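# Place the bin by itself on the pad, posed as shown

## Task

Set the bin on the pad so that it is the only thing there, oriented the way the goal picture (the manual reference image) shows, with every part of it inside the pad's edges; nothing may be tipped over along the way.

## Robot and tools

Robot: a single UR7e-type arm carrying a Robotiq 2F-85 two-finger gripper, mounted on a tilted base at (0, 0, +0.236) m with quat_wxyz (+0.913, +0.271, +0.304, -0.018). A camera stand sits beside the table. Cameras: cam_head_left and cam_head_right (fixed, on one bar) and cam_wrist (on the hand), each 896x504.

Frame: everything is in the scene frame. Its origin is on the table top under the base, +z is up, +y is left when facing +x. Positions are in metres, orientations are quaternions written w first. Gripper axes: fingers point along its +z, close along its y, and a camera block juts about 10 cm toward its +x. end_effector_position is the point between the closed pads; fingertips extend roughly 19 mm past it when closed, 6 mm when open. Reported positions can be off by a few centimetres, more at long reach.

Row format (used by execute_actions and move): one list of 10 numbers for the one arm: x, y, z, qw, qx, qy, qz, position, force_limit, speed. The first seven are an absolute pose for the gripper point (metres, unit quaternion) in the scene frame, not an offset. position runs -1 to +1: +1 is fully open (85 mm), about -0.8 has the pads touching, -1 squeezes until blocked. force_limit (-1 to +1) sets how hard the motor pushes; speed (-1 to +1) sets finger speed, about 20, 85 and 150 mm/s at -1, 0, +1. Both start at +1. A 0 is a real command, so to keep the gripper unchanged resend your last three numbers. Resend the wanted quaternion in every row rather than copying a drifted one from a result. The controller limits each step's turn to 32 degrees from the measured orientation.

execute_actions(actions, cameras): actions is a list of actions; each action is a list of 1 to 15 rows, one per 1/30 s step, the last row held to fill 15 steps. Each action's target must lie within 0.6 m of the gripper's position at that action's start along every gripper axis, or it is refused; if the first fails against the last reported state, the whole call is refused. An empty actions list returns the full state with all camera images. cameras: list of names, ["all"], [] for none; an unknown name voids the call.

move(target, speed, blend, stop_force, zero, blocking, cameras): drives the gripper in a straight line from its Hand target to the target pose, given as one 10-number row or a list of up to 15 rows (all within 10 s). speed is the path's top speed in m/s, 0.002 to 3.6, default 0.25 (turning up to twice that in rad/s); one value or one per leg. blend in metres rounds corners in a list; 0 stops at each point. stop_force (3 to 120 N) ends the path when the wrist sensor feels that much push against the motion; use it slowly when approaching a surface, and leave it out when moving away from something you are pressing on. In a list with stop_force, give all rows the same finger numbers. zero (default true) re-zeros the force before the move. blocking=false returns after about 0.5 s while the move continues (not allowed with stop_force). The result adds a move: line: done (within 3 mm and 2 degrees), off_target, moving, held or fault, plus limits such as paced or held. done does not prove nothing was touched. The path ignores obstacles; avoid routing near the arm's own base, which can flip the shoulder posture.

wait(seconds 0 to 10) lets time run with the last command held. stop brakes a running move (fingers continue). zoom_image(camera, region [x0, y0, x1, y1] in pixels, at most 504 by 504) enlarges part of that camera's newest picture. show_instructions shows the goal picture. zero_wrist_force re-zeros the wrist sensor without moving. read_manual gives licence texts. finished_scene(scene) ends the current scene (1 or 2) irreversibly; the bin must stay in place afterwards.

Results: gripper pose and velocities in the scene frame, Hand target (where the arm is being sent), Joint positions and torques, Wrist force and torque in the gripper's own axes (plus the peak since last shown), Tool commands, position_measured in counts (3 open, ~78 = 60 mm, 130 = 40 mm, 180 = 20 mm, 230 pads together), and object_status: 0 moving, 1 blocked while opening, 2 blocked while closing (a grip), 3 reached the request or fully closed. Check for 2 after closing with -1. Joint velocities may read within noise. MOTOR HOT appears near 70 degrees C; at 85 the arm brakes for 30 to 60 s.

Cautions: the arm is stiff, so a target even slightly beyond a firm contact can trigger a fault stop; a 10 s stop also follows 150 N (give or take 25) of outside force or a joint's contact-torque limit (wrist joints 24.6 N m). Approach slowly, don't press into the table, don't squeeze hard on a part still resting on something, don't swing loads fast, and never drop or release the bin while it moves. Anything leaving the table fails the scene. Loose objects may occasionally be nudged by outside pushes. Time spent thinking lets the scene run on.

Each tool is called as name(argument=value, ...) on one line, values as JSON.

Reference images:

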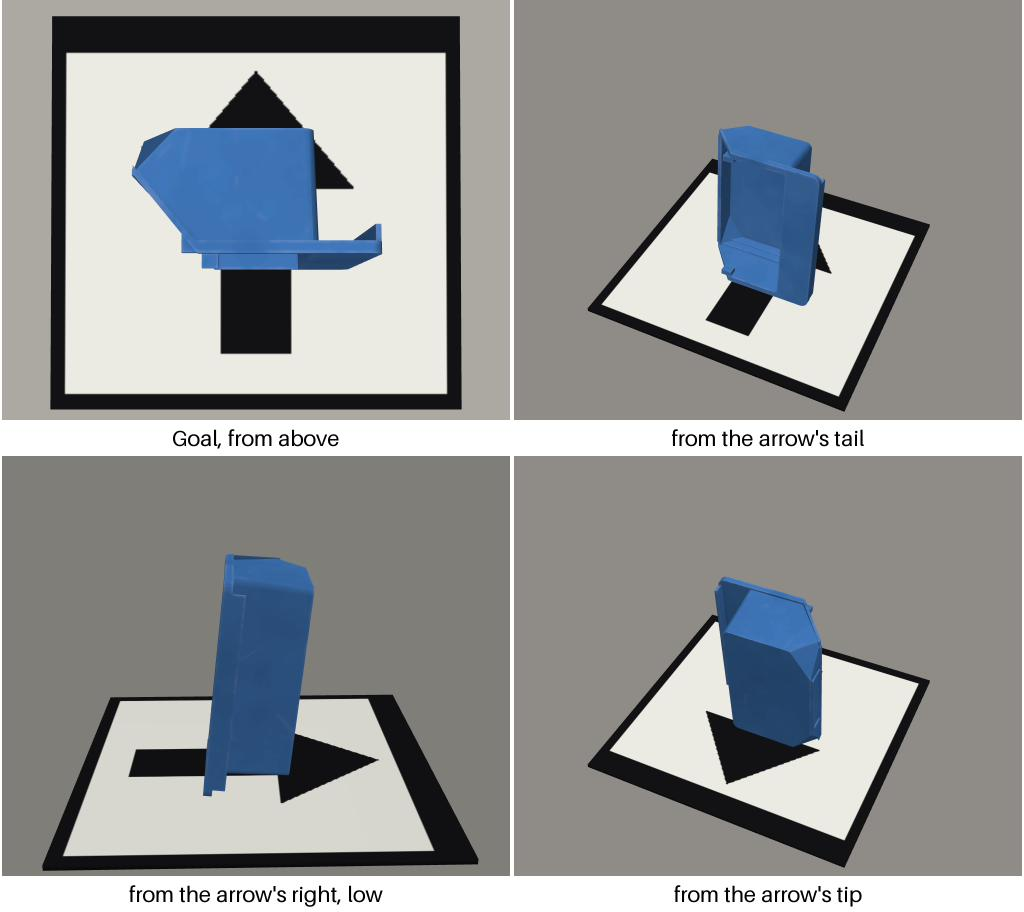

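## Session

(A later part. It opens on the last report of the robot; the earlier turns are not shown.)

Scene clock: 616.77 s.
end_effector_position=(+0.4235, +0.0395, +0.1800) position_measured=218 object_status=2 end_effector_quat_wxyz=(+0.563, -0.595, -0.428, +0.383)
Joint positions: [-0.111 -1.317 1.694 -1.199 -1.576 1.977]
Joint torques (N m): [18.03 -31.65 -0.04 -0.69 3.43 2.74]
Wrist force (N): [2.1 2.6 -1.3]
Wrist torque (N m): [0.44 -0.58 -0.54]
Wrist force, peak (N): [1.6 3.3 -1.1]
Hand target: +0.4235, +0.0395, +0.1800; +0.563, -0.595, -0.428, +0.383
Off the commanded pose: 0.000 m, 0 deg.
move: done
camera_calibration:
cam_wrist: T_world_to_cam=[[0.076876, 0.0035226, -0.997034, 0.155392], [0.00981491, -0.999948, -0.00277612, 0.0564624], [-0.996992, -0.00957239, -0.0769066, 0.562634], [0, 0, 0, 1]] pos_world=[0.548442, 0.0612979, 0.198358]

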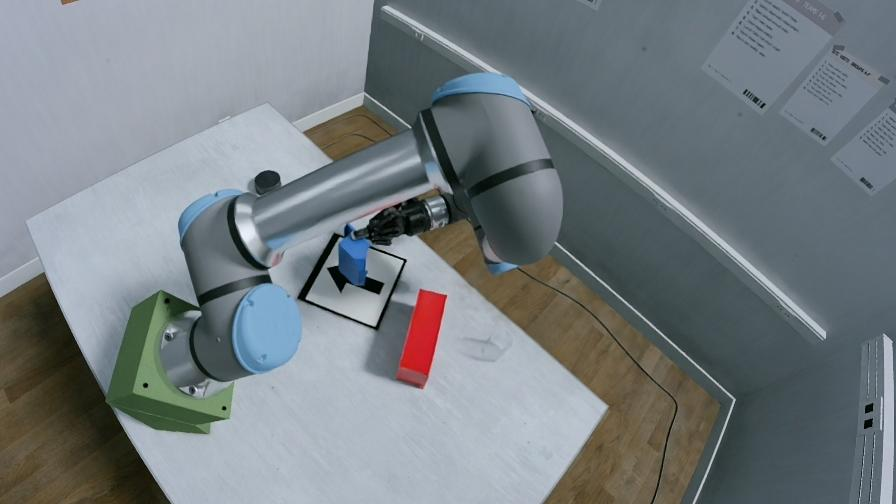

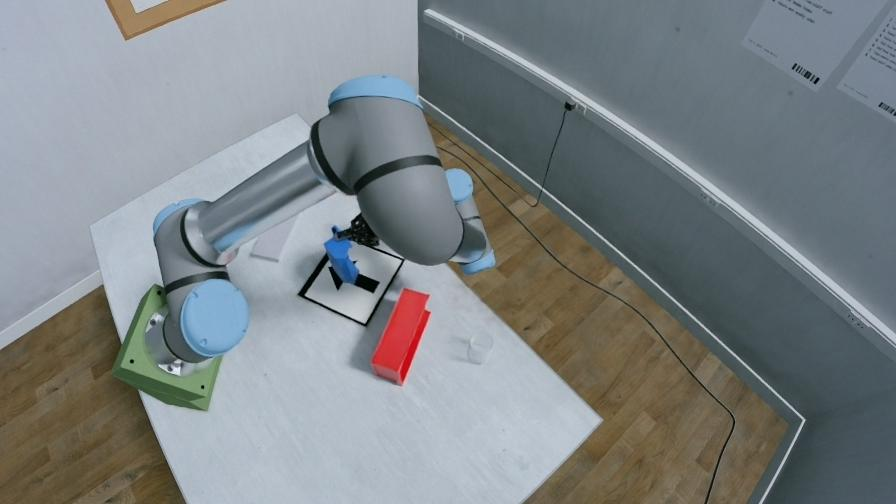

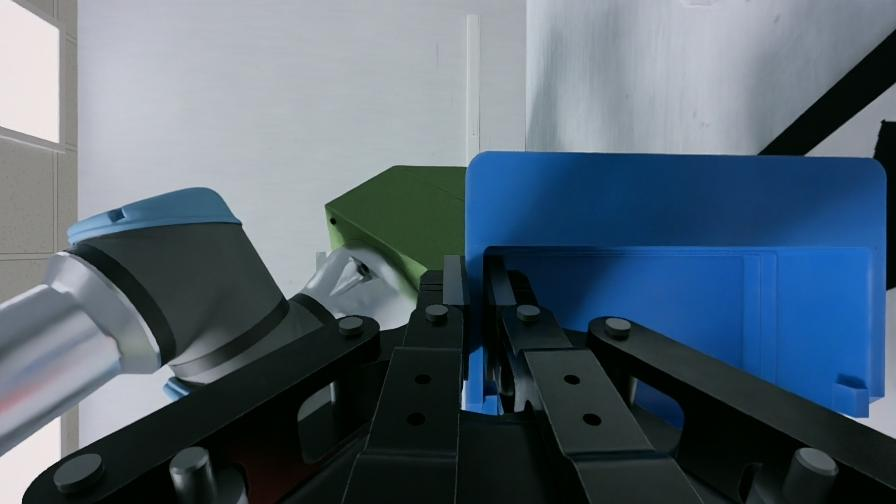

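move(target=[0.4235, 0.0395, 0.105, -0.5628, 0.5947, 0.4281, -0.3827, -1, -0.5, -1], speed=0.025, stop_force=4, cameras=["all"])

zoom_image(camera="cam_head_left", region=[280, 200, 480, 350])

zoom_image(camera="cam_head_right", region=[270, 190, 470, 340])

Scene clock: 625.30 s.
end_effector_position=(+0.4235, +0.0395, +0.1264) position_measured=218 object_status=2 end_effector_quat_wxyz=(+0.563, -0.595, -0.428, +0.383)
Joint positions: [-0.15 -1.222 1.666 -1.266 -1.602 1.949]
Joint torques (N m): [30.41 -45.16 0.37 2.7 3.21 2.32]
Wrist force (N): [1.4 -1.0 -1.5]
Wrist torque (N m): [0.44 -0.52 -0.42]
Wrist force, peak (N): [1.4 -5.5 -1.4]
Hand target: +0.4235, +0.0395, +0.1264; +0.563, -0.595, -0.428, +0.383
Off the commanded pose: 0.021 m, 0 deg.
move: contact
camera_calibration:
cam_wrist: T_world_to_cam=[[0.0765793, 0.00341246, -0.997058, 0.102124], [0.00970563, -0.999949, -0.00267691, 0.0563596], [-0.997016, -0.00947208, -0.0766085, 0.558477], [0, 0, 0, 1]] pos_world=[0.548443, 0.0612982, 0.144758]

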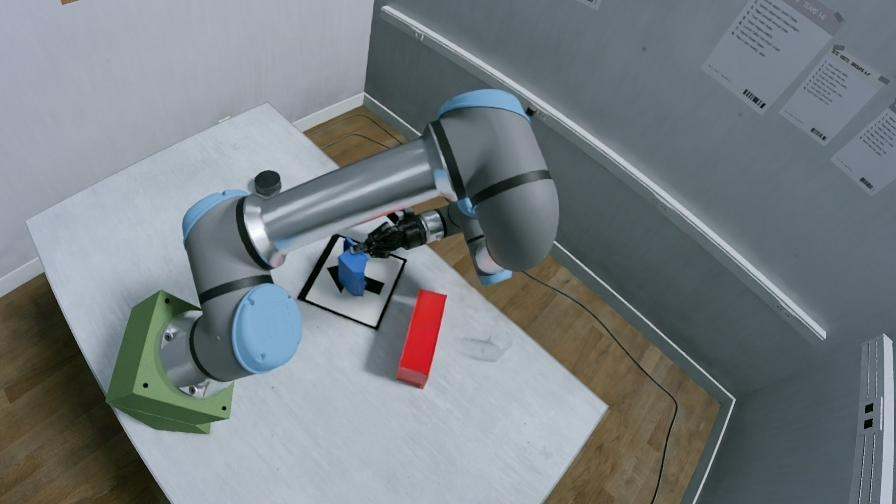

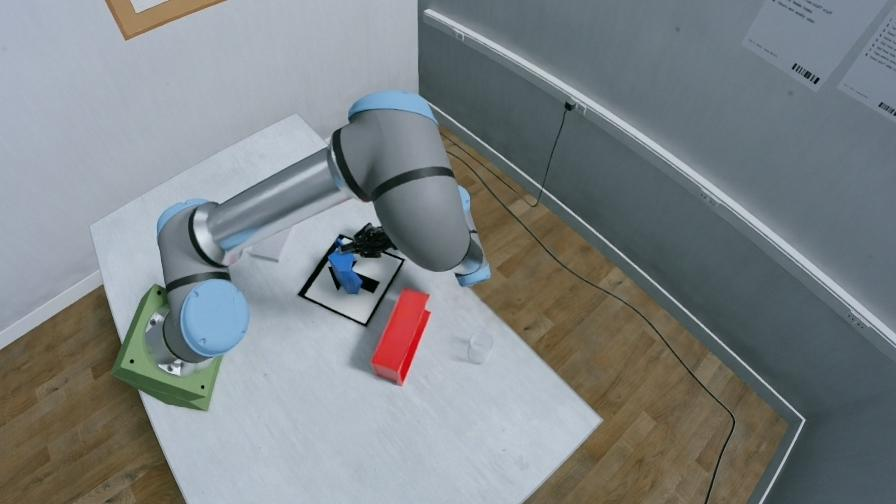

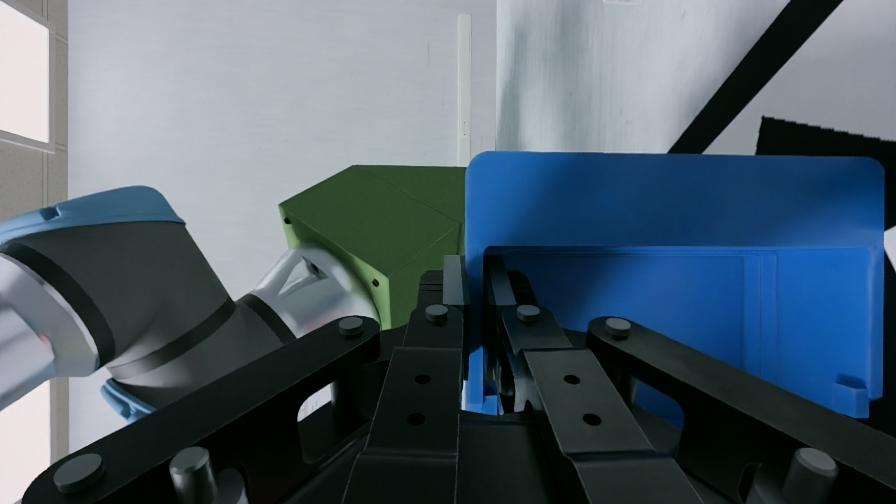

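Scaled by 2.520 from the camera's 896x504 image, which has a finer 1280x720 frame.

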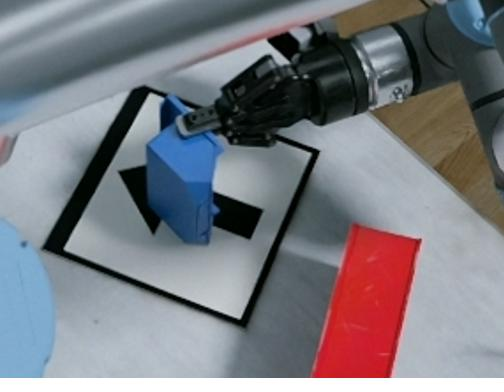

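Scaled by 2.520 from the camera's 896x504 image, which has a finer 1280x720 frame.

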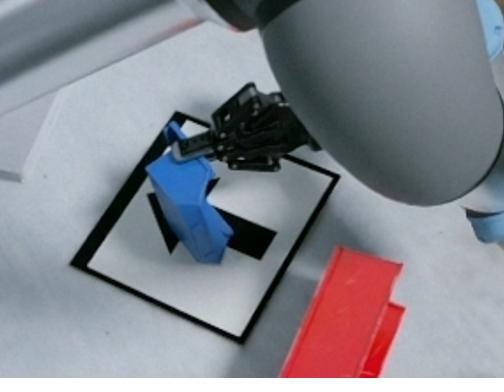

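move(target=[0.4235, 0.0395, 0.1264, -0.5628, 0.5947, 0.4281, -0.3827, -0.35, -0.5, -1], cameras=["all"])

zoom_image(camera="cam_head_left", region=[280, 200, 480, 350])

Scene clock: 634.43 s.
end_effector_position=(+0.4235, +0.0395, +0.1264) position_measured=173 object_status=0 end_effector_quat_wxyz=(+0.563, -0.595, -0.428, +0.383)
Joint positions: [-0.15 -1.222 1.666 -1.266 -1.602 1.949]
Joint torques (N m): [30.34 -33.88 -10.47 -0.97 1.12 2.43]
Wrist force (N): [1.8 1.7 -1.1]
Wrist torque (N m): [0.40 -0.55 -0.41]
Wrist force, peak (N): [1.8 1.9 -1.3]
Hand target: +0.4235, +0.0395, +0.1264; +0.563, -0.595, -0.428, +0.383
Off the commanded pose: 0.000 m, 0 deg.
move: done
camera_calibration:
cam_wrist: T_world_to_cam=[[0.0766796, 0.00331337, -0.99705, 0.102073], [0.00969774, -0.99995, -0.00257719, 0.0563495], [-0.997009, -0.00947152, -0.0767079, 0.558487], [0, 0, 0, 1]] pos_world=[0.548443, 0.0612982, 0.144758]

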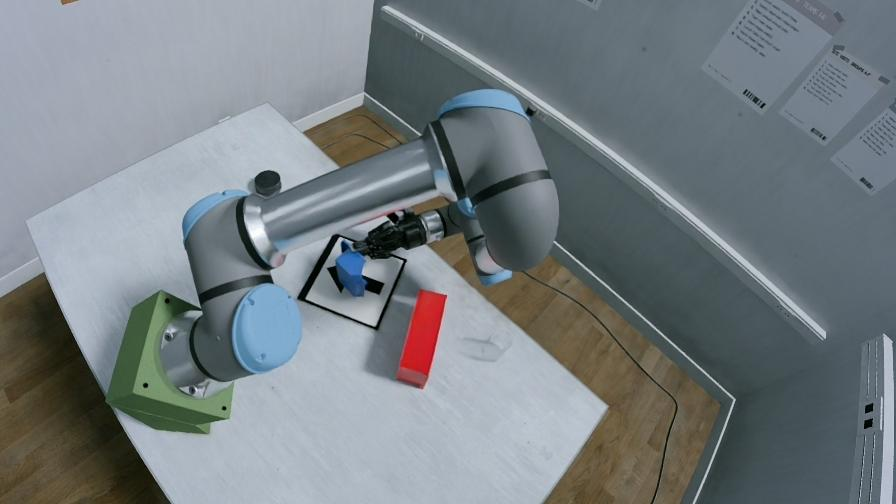

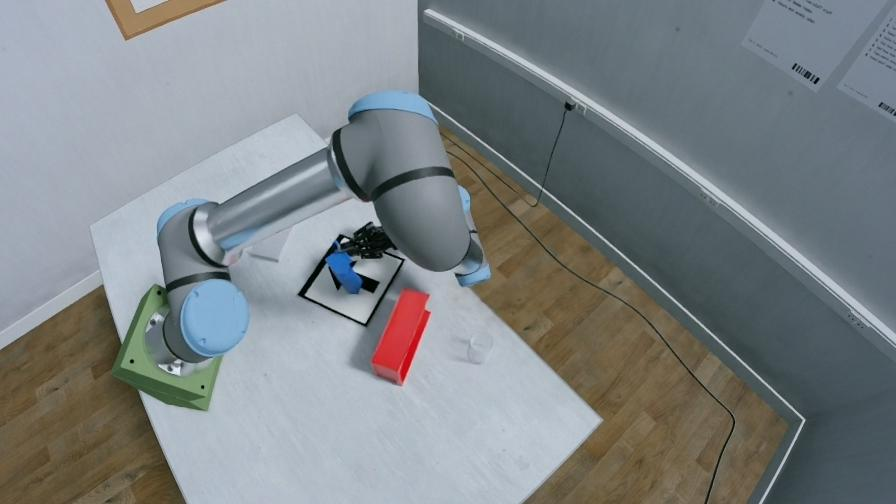

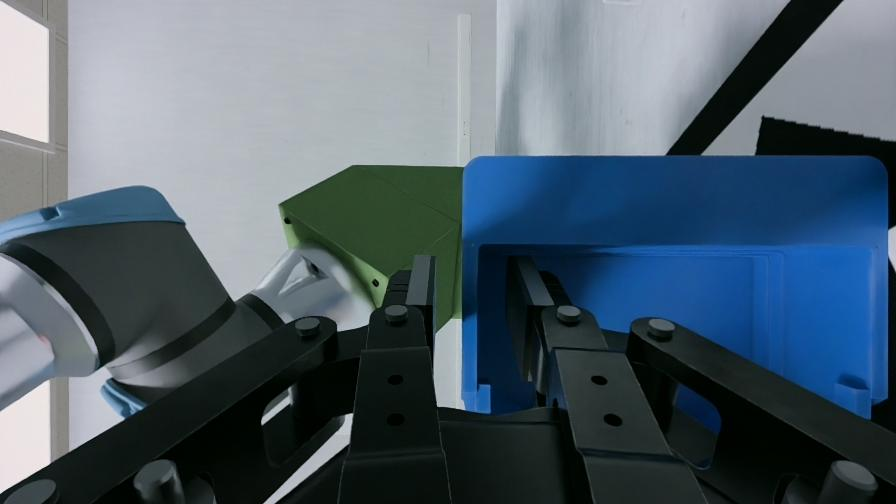

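Scaled by 2.520 from the camera's 896x504 image, which has a finer 1280x720 frame.

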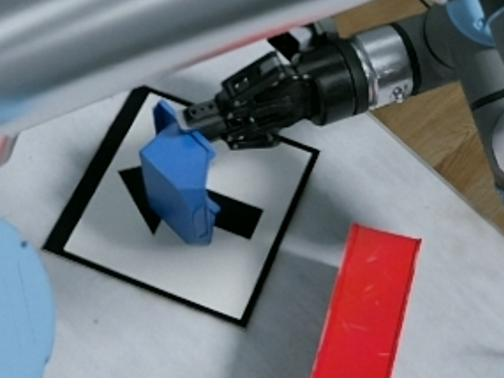

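move(target=[0.512, 0.007, 0.1334, -0.5628, 0.5947, 0.4281, -0.3827, -0.35, -0.5, -1], speed=0.12, cameras=["all"])

zoom_image(camera="cam_head_left", region=[280, 200, 480, 350])

zoom_image(camera="cam_wrist", region=[350, 80, 750, 420])

Scene clock: 707.30 s.
end_effector_position=(+0.5120, +0.0070, +0.1334) position_measured=173 object_status=3 end_effector_quat_wxyz=(+0.563, -0.595, -0.428, +0.383)
Joint positions: [-0.146 -1.13 1.346 -1.038 -1.599 1.952]
Joint torques (N m): [34.12 -37.84 -18.43 3.43 2.71 2.31]
Wrist force (N): [1.6 1.9 -1.0]
Wrist torque (N m): [0.46 -0.54 -0.50]
Wrist force, peak (N): [1.4 1.8 -2.2]
Hand target: +0.5120, +0.0070, +0.1334; +0.563, -0.595, -0.428, +0.383
Off the commanded pose: 0.000 m, 0 deg.
move: done
camera_calibration:
cam_wrist: T_world_to_cam=[[0.0766796, 0.00331337, -0.99705, 0.102374], [0.00969774, -0.99995, -0.00257719, 0.0230109], [-0.997009, -0.00947152, -0.0767079, 0.646951], [0, 0, 0, 1]] pos_world=[0.636943, 0.0287982, 0.151758]

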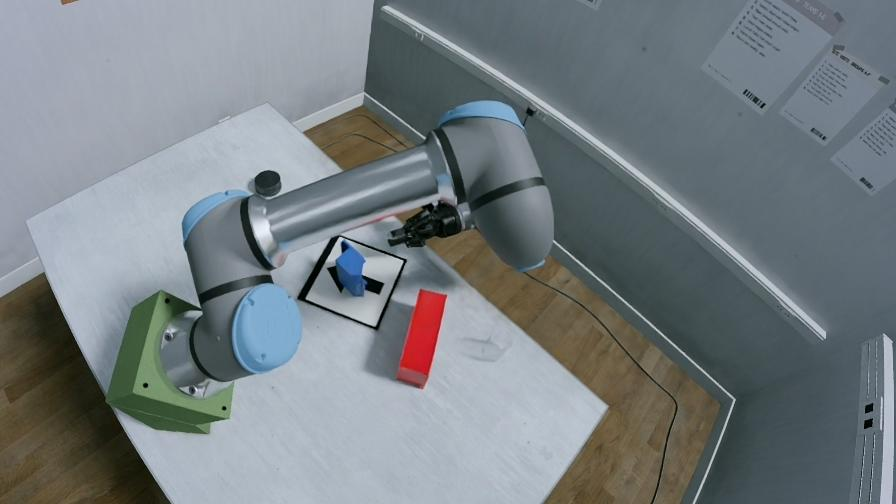

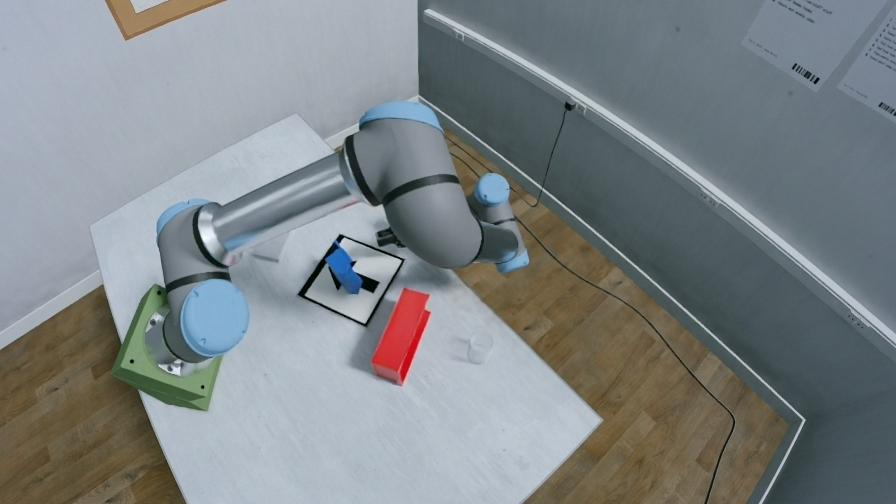

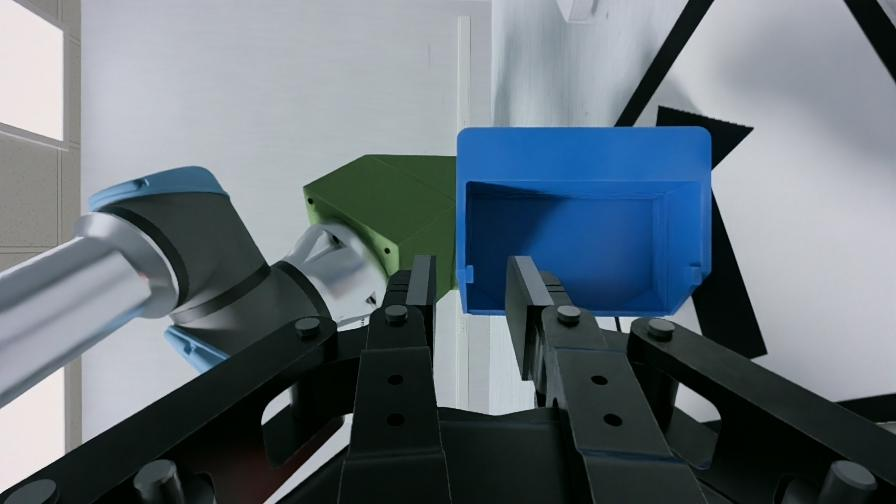

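Scaled by 2.520 from the camera's 896x504 image, which has a finer 1280x720 frame.

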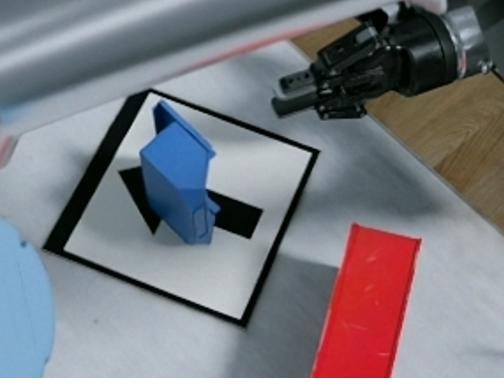

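Scaled by 1.260 from the camera's 896x504 image, which has a finer 1280x720 frame.

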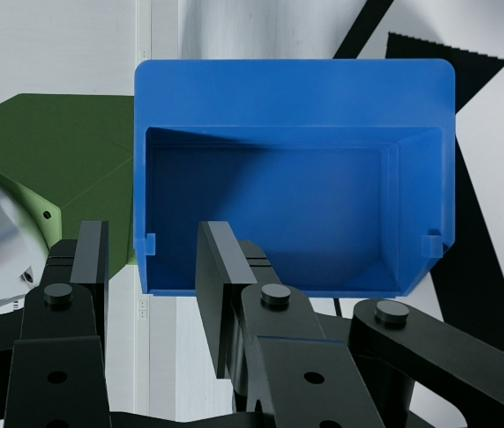

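move(target=[[0.50, 0.06, 0.137, -0.4500, 0.5200, 0.5500, -0.4950, -0.35, -0.5, -1], [0.4845, 0.081, 0.1383, -0.3033, 0.4016, 0.6388, -0.5820, -0.35, -0.5, -1]], speed=0.2, blend=[0.03, 0], cameras=["all"])

zoom_image(camera="cam_wrist", region=[350, 80, 750, 420])

Scene clock: 749.37 s.
end_effector_position=(+0.4845, +0.0810, +0.1383) position_measured=173 object_status=3 end_effector_quat_wxyz=(-0.303, +0.402, +0.639, -0.582)
Joint positions: [0.232 -0.83 1.212 -0.74 -2.079 2.317]
Joint torques (N m): [45.02 -33.08 -17.7 3.67 -1.43 2.16]
Wrist force (N): [1.6 1.8 -1.4]
Wrist torque (N m): [0.48 -0.51 -0.46]
Wrist force, peak (N): [2.3 2.0 -1.6]
Hand target: +0.4845, +0.0810, +0.1383; -0.303, +0.402, +0.639, -0.582
Off the commanded pose: 0.000 m, 0 deg.
move: done
camera_calibration:
cam_wrist: T_world_to_cam=[[0.156314, 0.000943726, -0.987707, 0.0694256], [0.762312, -0.635981, 0.120035, -0.313828], [-0.62805, -0.771704, -0.100132, 0.506832], [0, 0, 0, 1]] pos_world=[0.546699, 0.19147, 0.156993]

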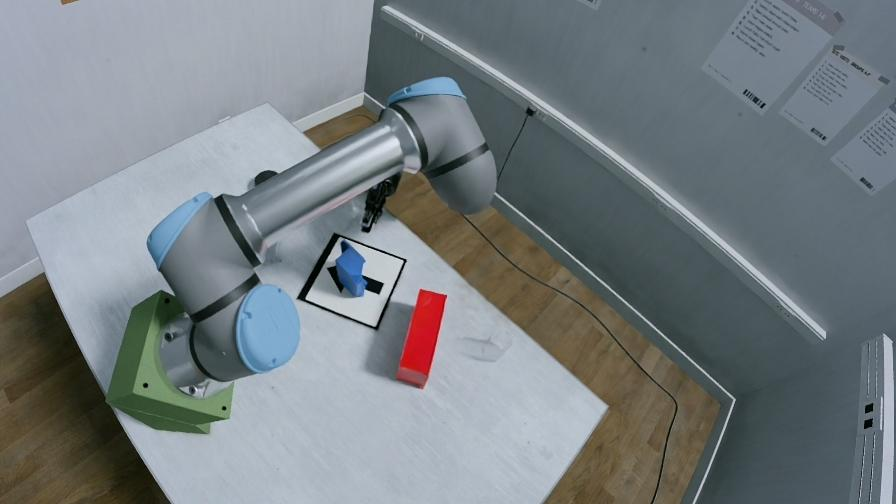

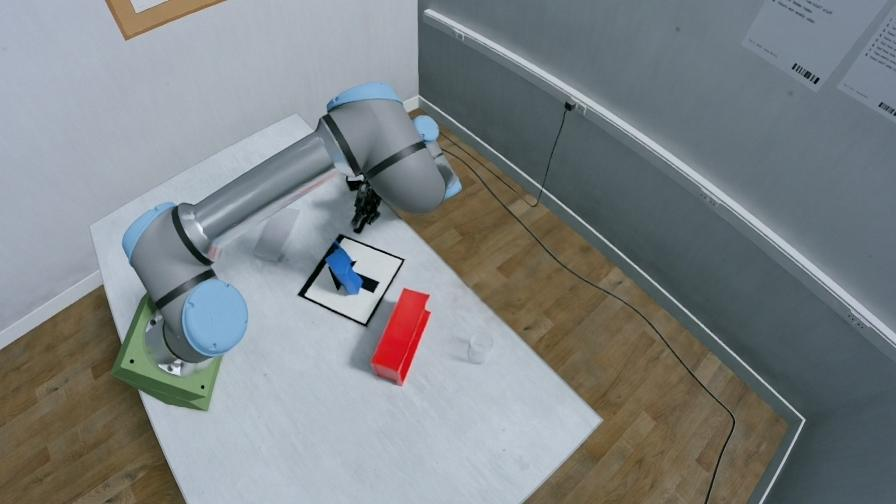

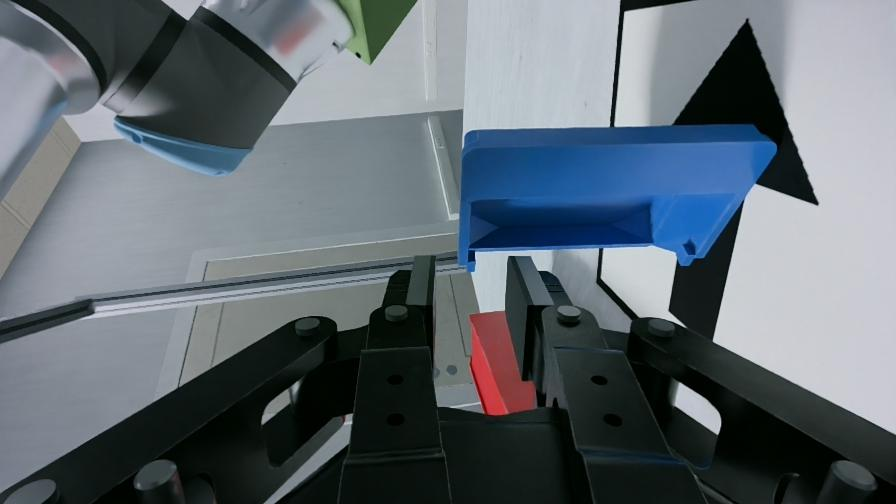

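Scaled by 1.260 from the camera's 896x504 image, which has a finer 1280x720 frame.

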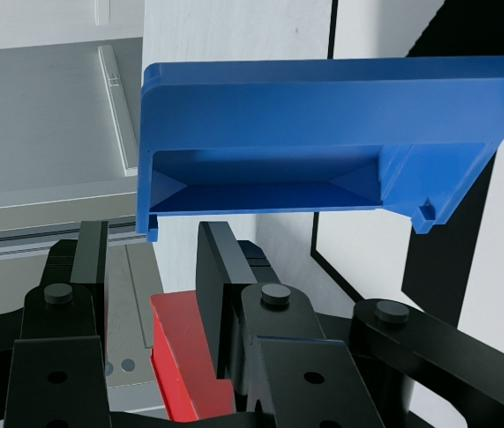

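move(target=[0.4017, 0.0360, 0.1255, -0.3033, 0.4016, 0.6388, -0.5820, -0.35, -0.5, -1], speed=0.05, stop_force=4, cameras=["cam_wrist", "cam_head_left"])

zoom_image(camera="cam_wrist", region=[350, 80, 750, 420])

Scene clock: 771.00 s.
end_effector_position=(+0.4017, +0.0360, +0.1255) position_measured=173 object_status=3 end_effector_quat_wxyz=(-0.303, +0.402, +0.639, -0.582)
Joint positions: [0.159 -0.981 1.569 -0.96 -2.147 2.287]
Joint torques (N m): [24.57 -43.05 1.86 -0.52 -1.21 -2.45]
Wrist force (N): [1.8 2.0 -1.0]
Wrist torque (N m): [0.46 -0.55 -0.37]
Wrist force, peak (N): [2.2 2.2 -1.2]
Hand target: +0.4017, +0.0360, +0.1255; -0.303, +0.402, +0.639, -0.582
Off the commanded pose: 0.000 m, 0 deg.
move: done
camera_calibration:
cam_wrist: T_world_to_cam=[[0.15631, 0.000987849, -0.987708, 0.0697795], [0.762452, -0.635814, 0.120026, -0.277804], [-0.62788, -0.771841, -0.100137, 0.4187], [0, 0, 0, 1]] pos_world=[0.463799, 0.146469, 0.144193]
Images, in order (width x height): cam_head_left 896x504, cam_wrist 896x504.

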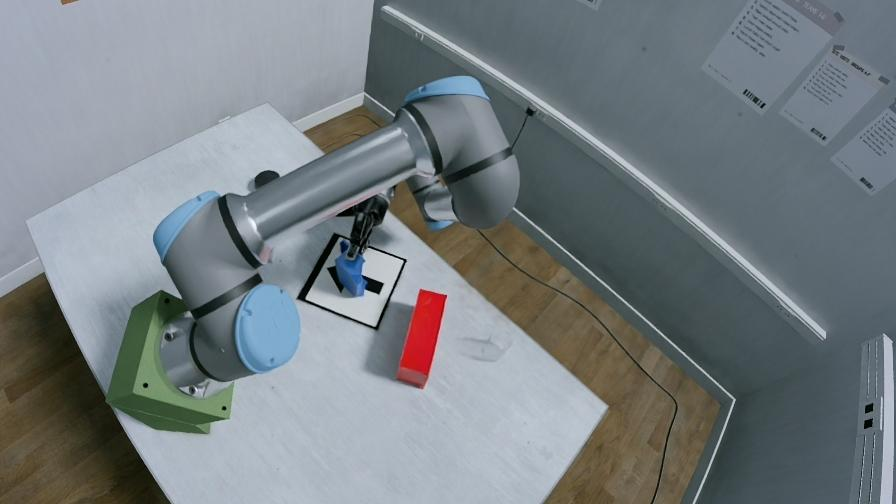

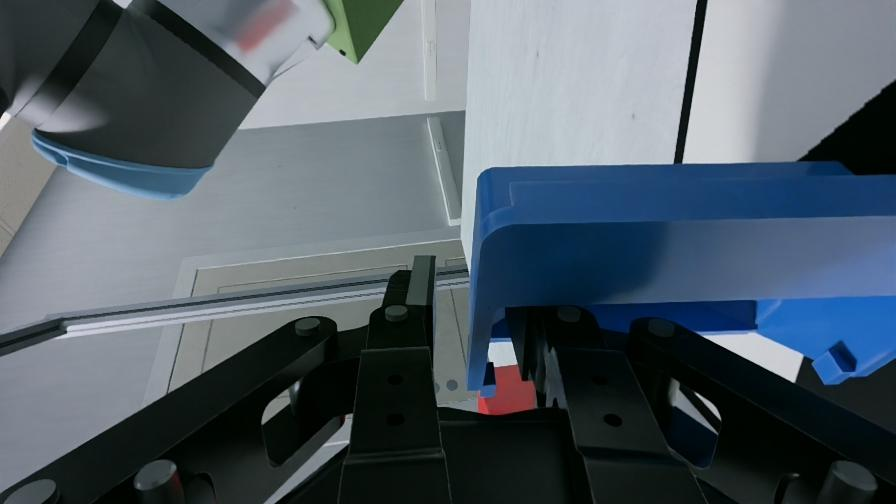

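Scaled by 1.260 from the camera's 896x504 image, which has a finer 1280x720 frame.

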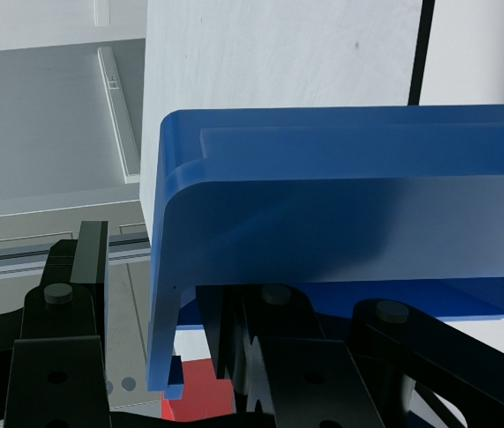

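move(target=[[0.4020, 0.0360, 0.1239, -0.3033, 0.4016, 0.6388, -0.5820, -0.35, -0.5, -1], [0.4020, 0.0360, 0.1239, -0.3033, 0.4016, 0.6388, -0.5820, -1, -0.5, -1]], speed=0.03, cameras=["cam_wrist", "cam_head_left"])

zoom_image(camera="cam_wrist", region=[350, 80, 750, 420])

Scene clock: 788.63 s.
end_effector_position=(+0.4020, +0.0360, +0.1239) position_measured=218 object_status=0 end_effector_quat_wxyz=(-0.303, +0.402, +0.639, -0.582)
Joint positions: [0.158 -0.978 1.567 -0.962 -2.148 2.286]
Joint torques (N m): [25.2 -29.22 -13.12 -0.53 -1.15 -2.29]
Wrist force (N): [0.4 -2.7 -2.7]
Wrist torque (N m): [0.20 -0.47 -0.29]
Wrist force, peak (N): [0.5 -2.9 -2.7]
Hand target: +0.4020, +0.0360, +0.1239; -0.303, +0.402, +0.639, -0.582
Off the commanded pose: 0.000 m, 0 deg.
move: done
camera_calibration:
cam_wrist: T_world_to_cam=[[0.156299, 0.000975787, -0.987709, 0.0681591], [0.762405, -0.635873, 0.120018, -0.277809], [-0.627941, -0.771793, -0.100131, 0.418748], [0, 0, 0, 1]] pos_world=[0.464099, 0.146469, 0.142593]
Images, in order (width x height): cam_head_left 896x504, cam_wrist 896x504.

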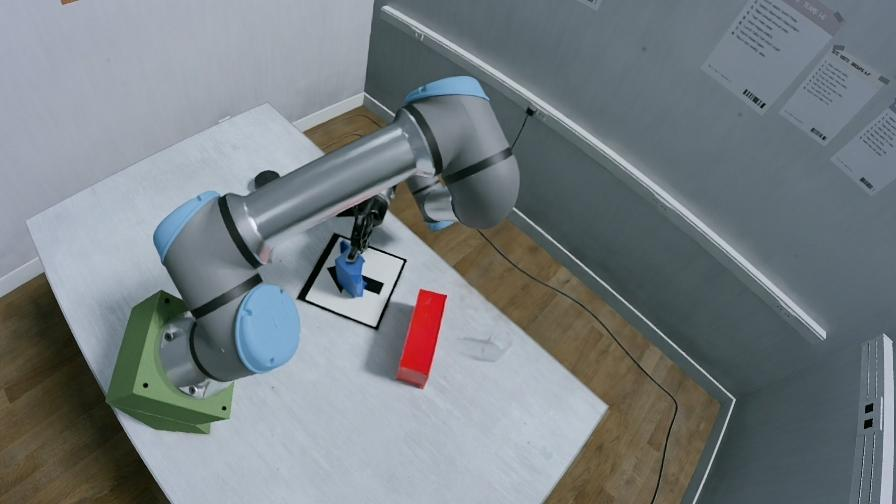

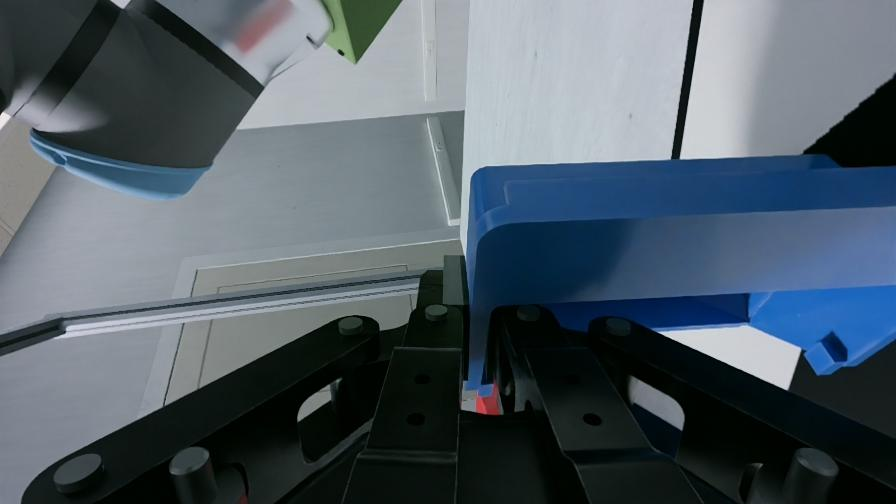

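Scaled by 1.260 from the camera's 896x504 image, which has a finer 1280x720 frame.

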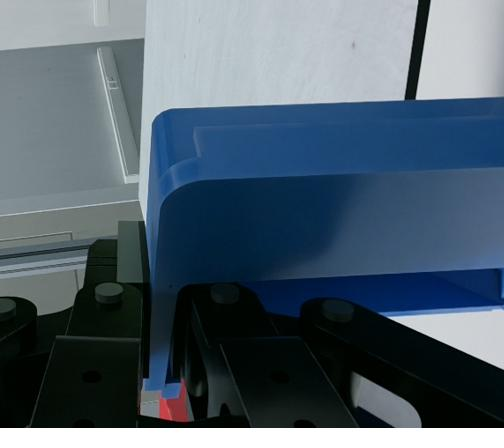

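move(target=[[0.4020, 0.0360, 0.158, -0.3033, 0.4016, 0.6388, -0.5820, -1, -0.5, -1], [0.4071, 0.0369, 0.158, -0.5662, 0.6797, 0.3277, -0.3318, -1, -0.5, -1]], speed=[0.06, 0.25], blend=[0.008, 0], cameras=["all"])

zoom_image(camera="cam_head_right", region=[270, 190, 470, 340])

zoom_image(camera="cam_head_left", region=[280, 200, 480, 350])

Scene clock: 821.33 s.
end_effector_position=(+0.4071, +0.0369, +0.1580) position_measured=218 object_status=2 end_effector_quat_wxyz=(-0.566, +0.680, +0.328, -0.332)
Joint positions: [-0.238 -1.433 1.868 -1.406 -1.459 2.019]
Joint torques (N m): [14.53 -41.68 0.03 -0.89 2.8 -2.49]
Wrist force (N): [1.6 2.3 -1.1]
Wrist torque (N m): [0.44 -0.49 -0.34]
Wrist force, peak (N): [0.5 -3.1 -2.8]
Hand target: +0.4071, +0.0369, +0.1580; -0.566, +0.680, +0.328, -0.332
Off the commanded pose: 0.000 m, 0 deg.
move: done
camera_calibration:
cam_wrist: T_world_to_cam=[[0.0689915, -0.140412, -0.987687, 0.141781], [-0.240589, -0.963166, 0.12012, 0.135162], [-0.968172, 0.229339, -0.100232, 0.527705], [0, 0, 0, 1]] pos_world=[0.533646, 0.0290672, 0.176692]

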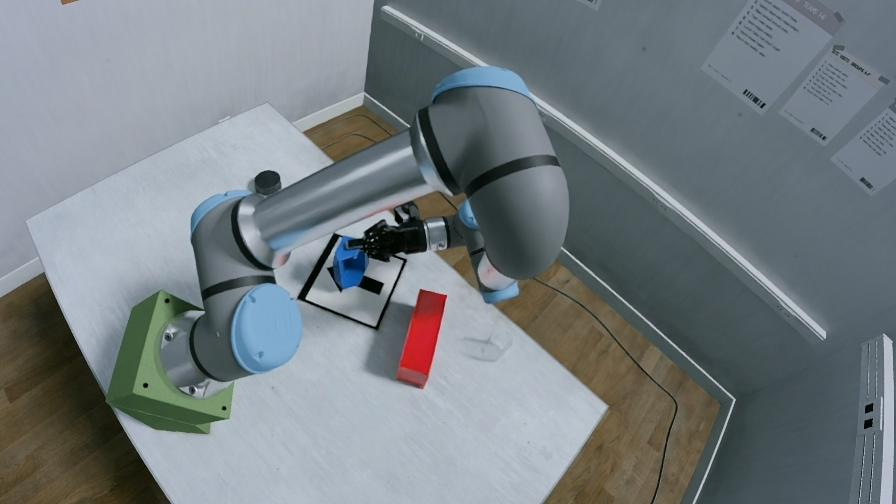

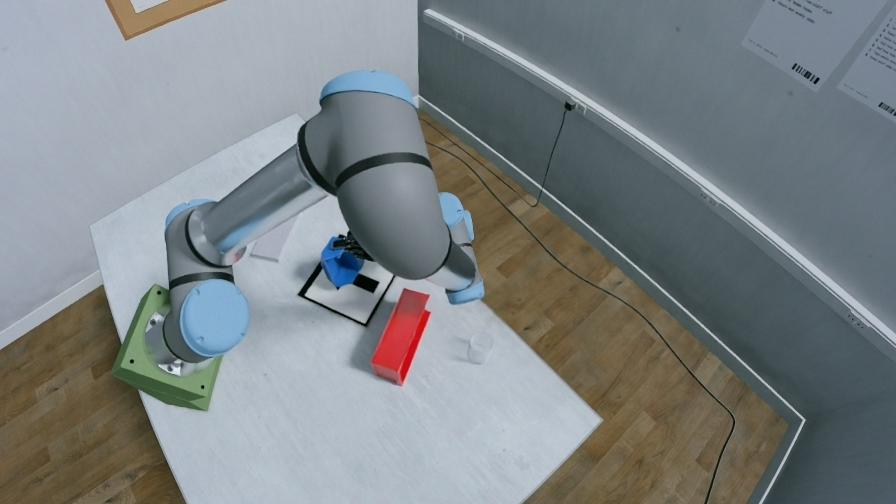

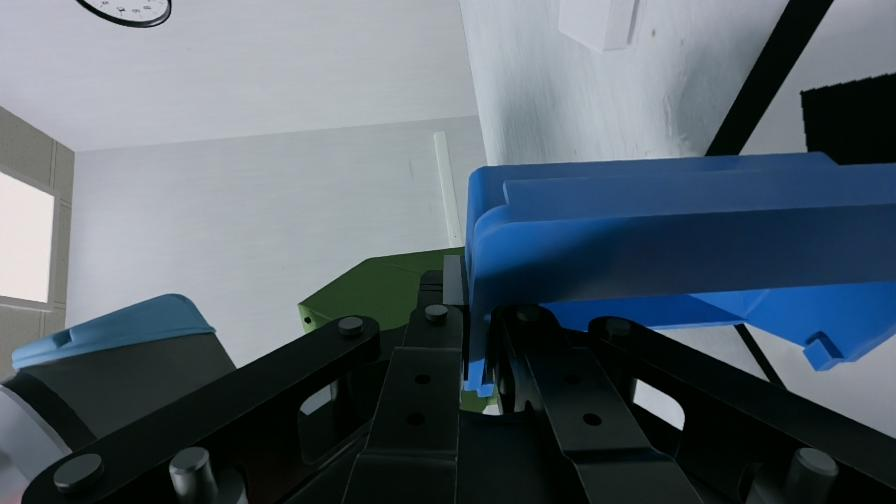

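Scaled by 2.520 from the camera's 896x504 image, which has a finer 1280x720 frame.

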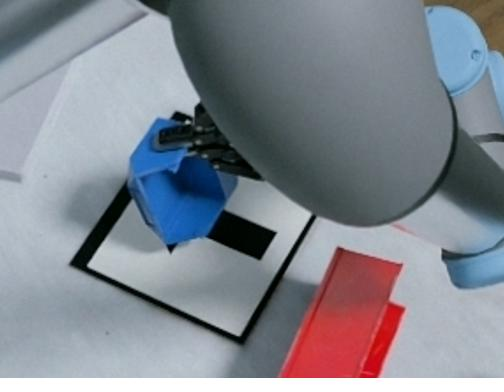

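Scaled by 2.520 from the camera's 896x504 image, which has a finer 1280x720 frame.

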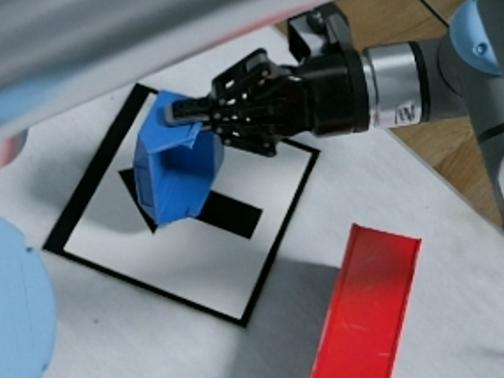

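move(target=[0.4071, 0.0369, 0.108, -0.5662, 0.6797, 0.3277, -0.3318, -1, -0.5, -1], speed=0.02, stop_force=3, cameras=["all"])

zoom_image(camera="cam_head_right", region=[270, 190, 470, 340])

zoom_image(camera="cam_head_left", region=[280, 200, 480, 350])

Scene clock: 826.87 s.
end_effector_position=(+0.4071, +0.0369, +0.1243) position_measured=218 object_status=2 end_effector_quat_wxyz=(-0.566, +0.680, +0.328, -0.332)
Joint positions: [-0.261 -1.365 1.85 -1.454 -1.471 2]
Joint torques (N m): [26.48 -44.26 1.18 2.86 2.97 2.22]
Wrist force (N): [0.6 -0.4 -1.0]
Wrist torque (N m): [0.43 -0.40 -0.35]
Wrist force, peak (N): [0.5 -3.4 -1.0]
Hand target: +0.4071, +0.0369, +0.1243; -0.566, +0.680, +0.328, -0.332
Off the commanded pose: 0.016 m, 0 deg.
move: contact
camera_calibration:
cam_wrist: T_world_to_cam=[[0.0688855, -0.140314, -0.987708, 0.108553], [-0.240759, -0.963134, 0.120032, 0.139312], [-0.968137, 0.229531, -0.100128, 0.524289], [0, 0, 0, 1]] pos_world=[0.533647, 0.0290675, 0.142993]

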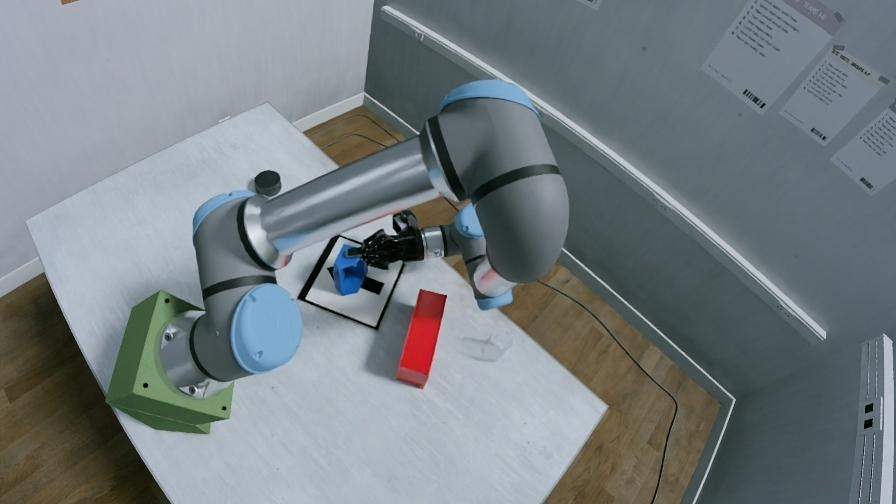

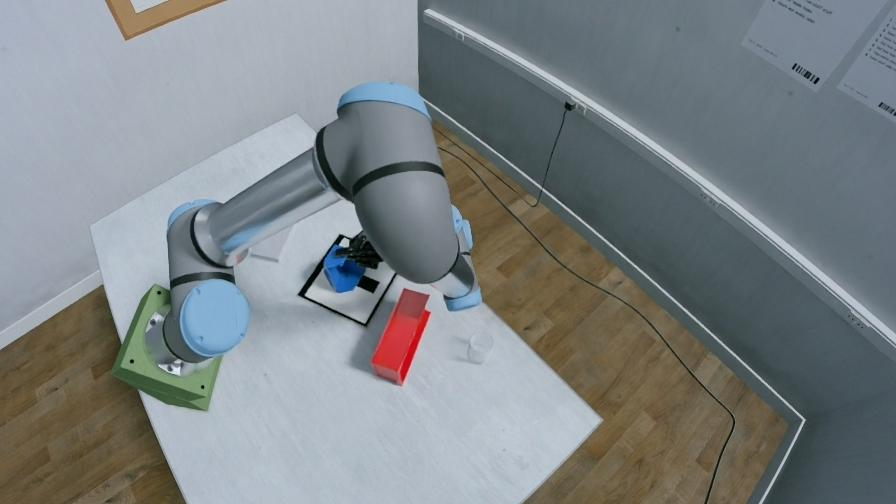

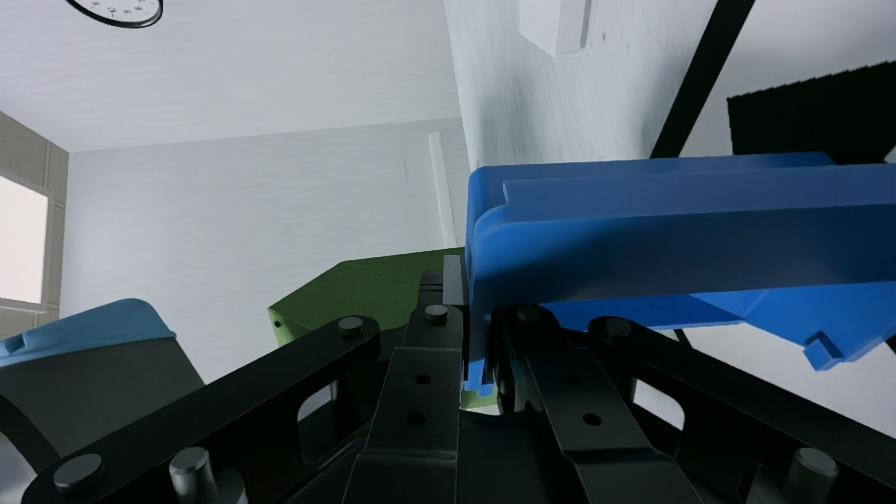

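Scaled by 2.520 from the camera's 896x504 image, which has a finer 1280x720 frame.

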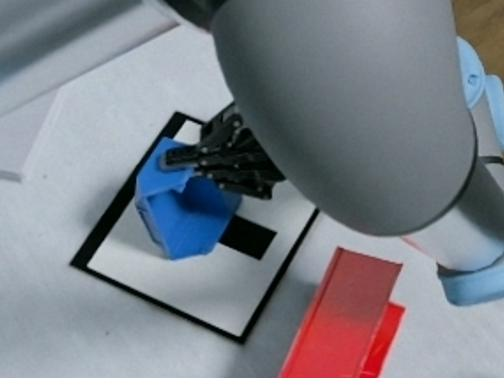

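Scaled by 2.520 from the camera's 896x504 image, which has a finer 1280x720 frame.

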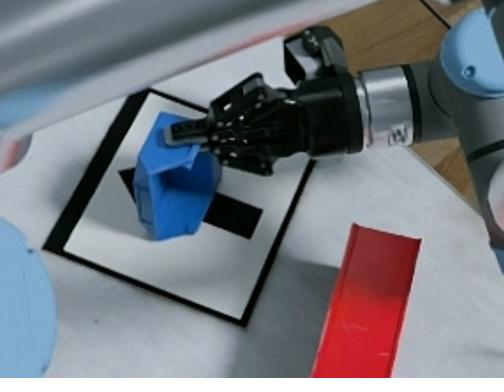

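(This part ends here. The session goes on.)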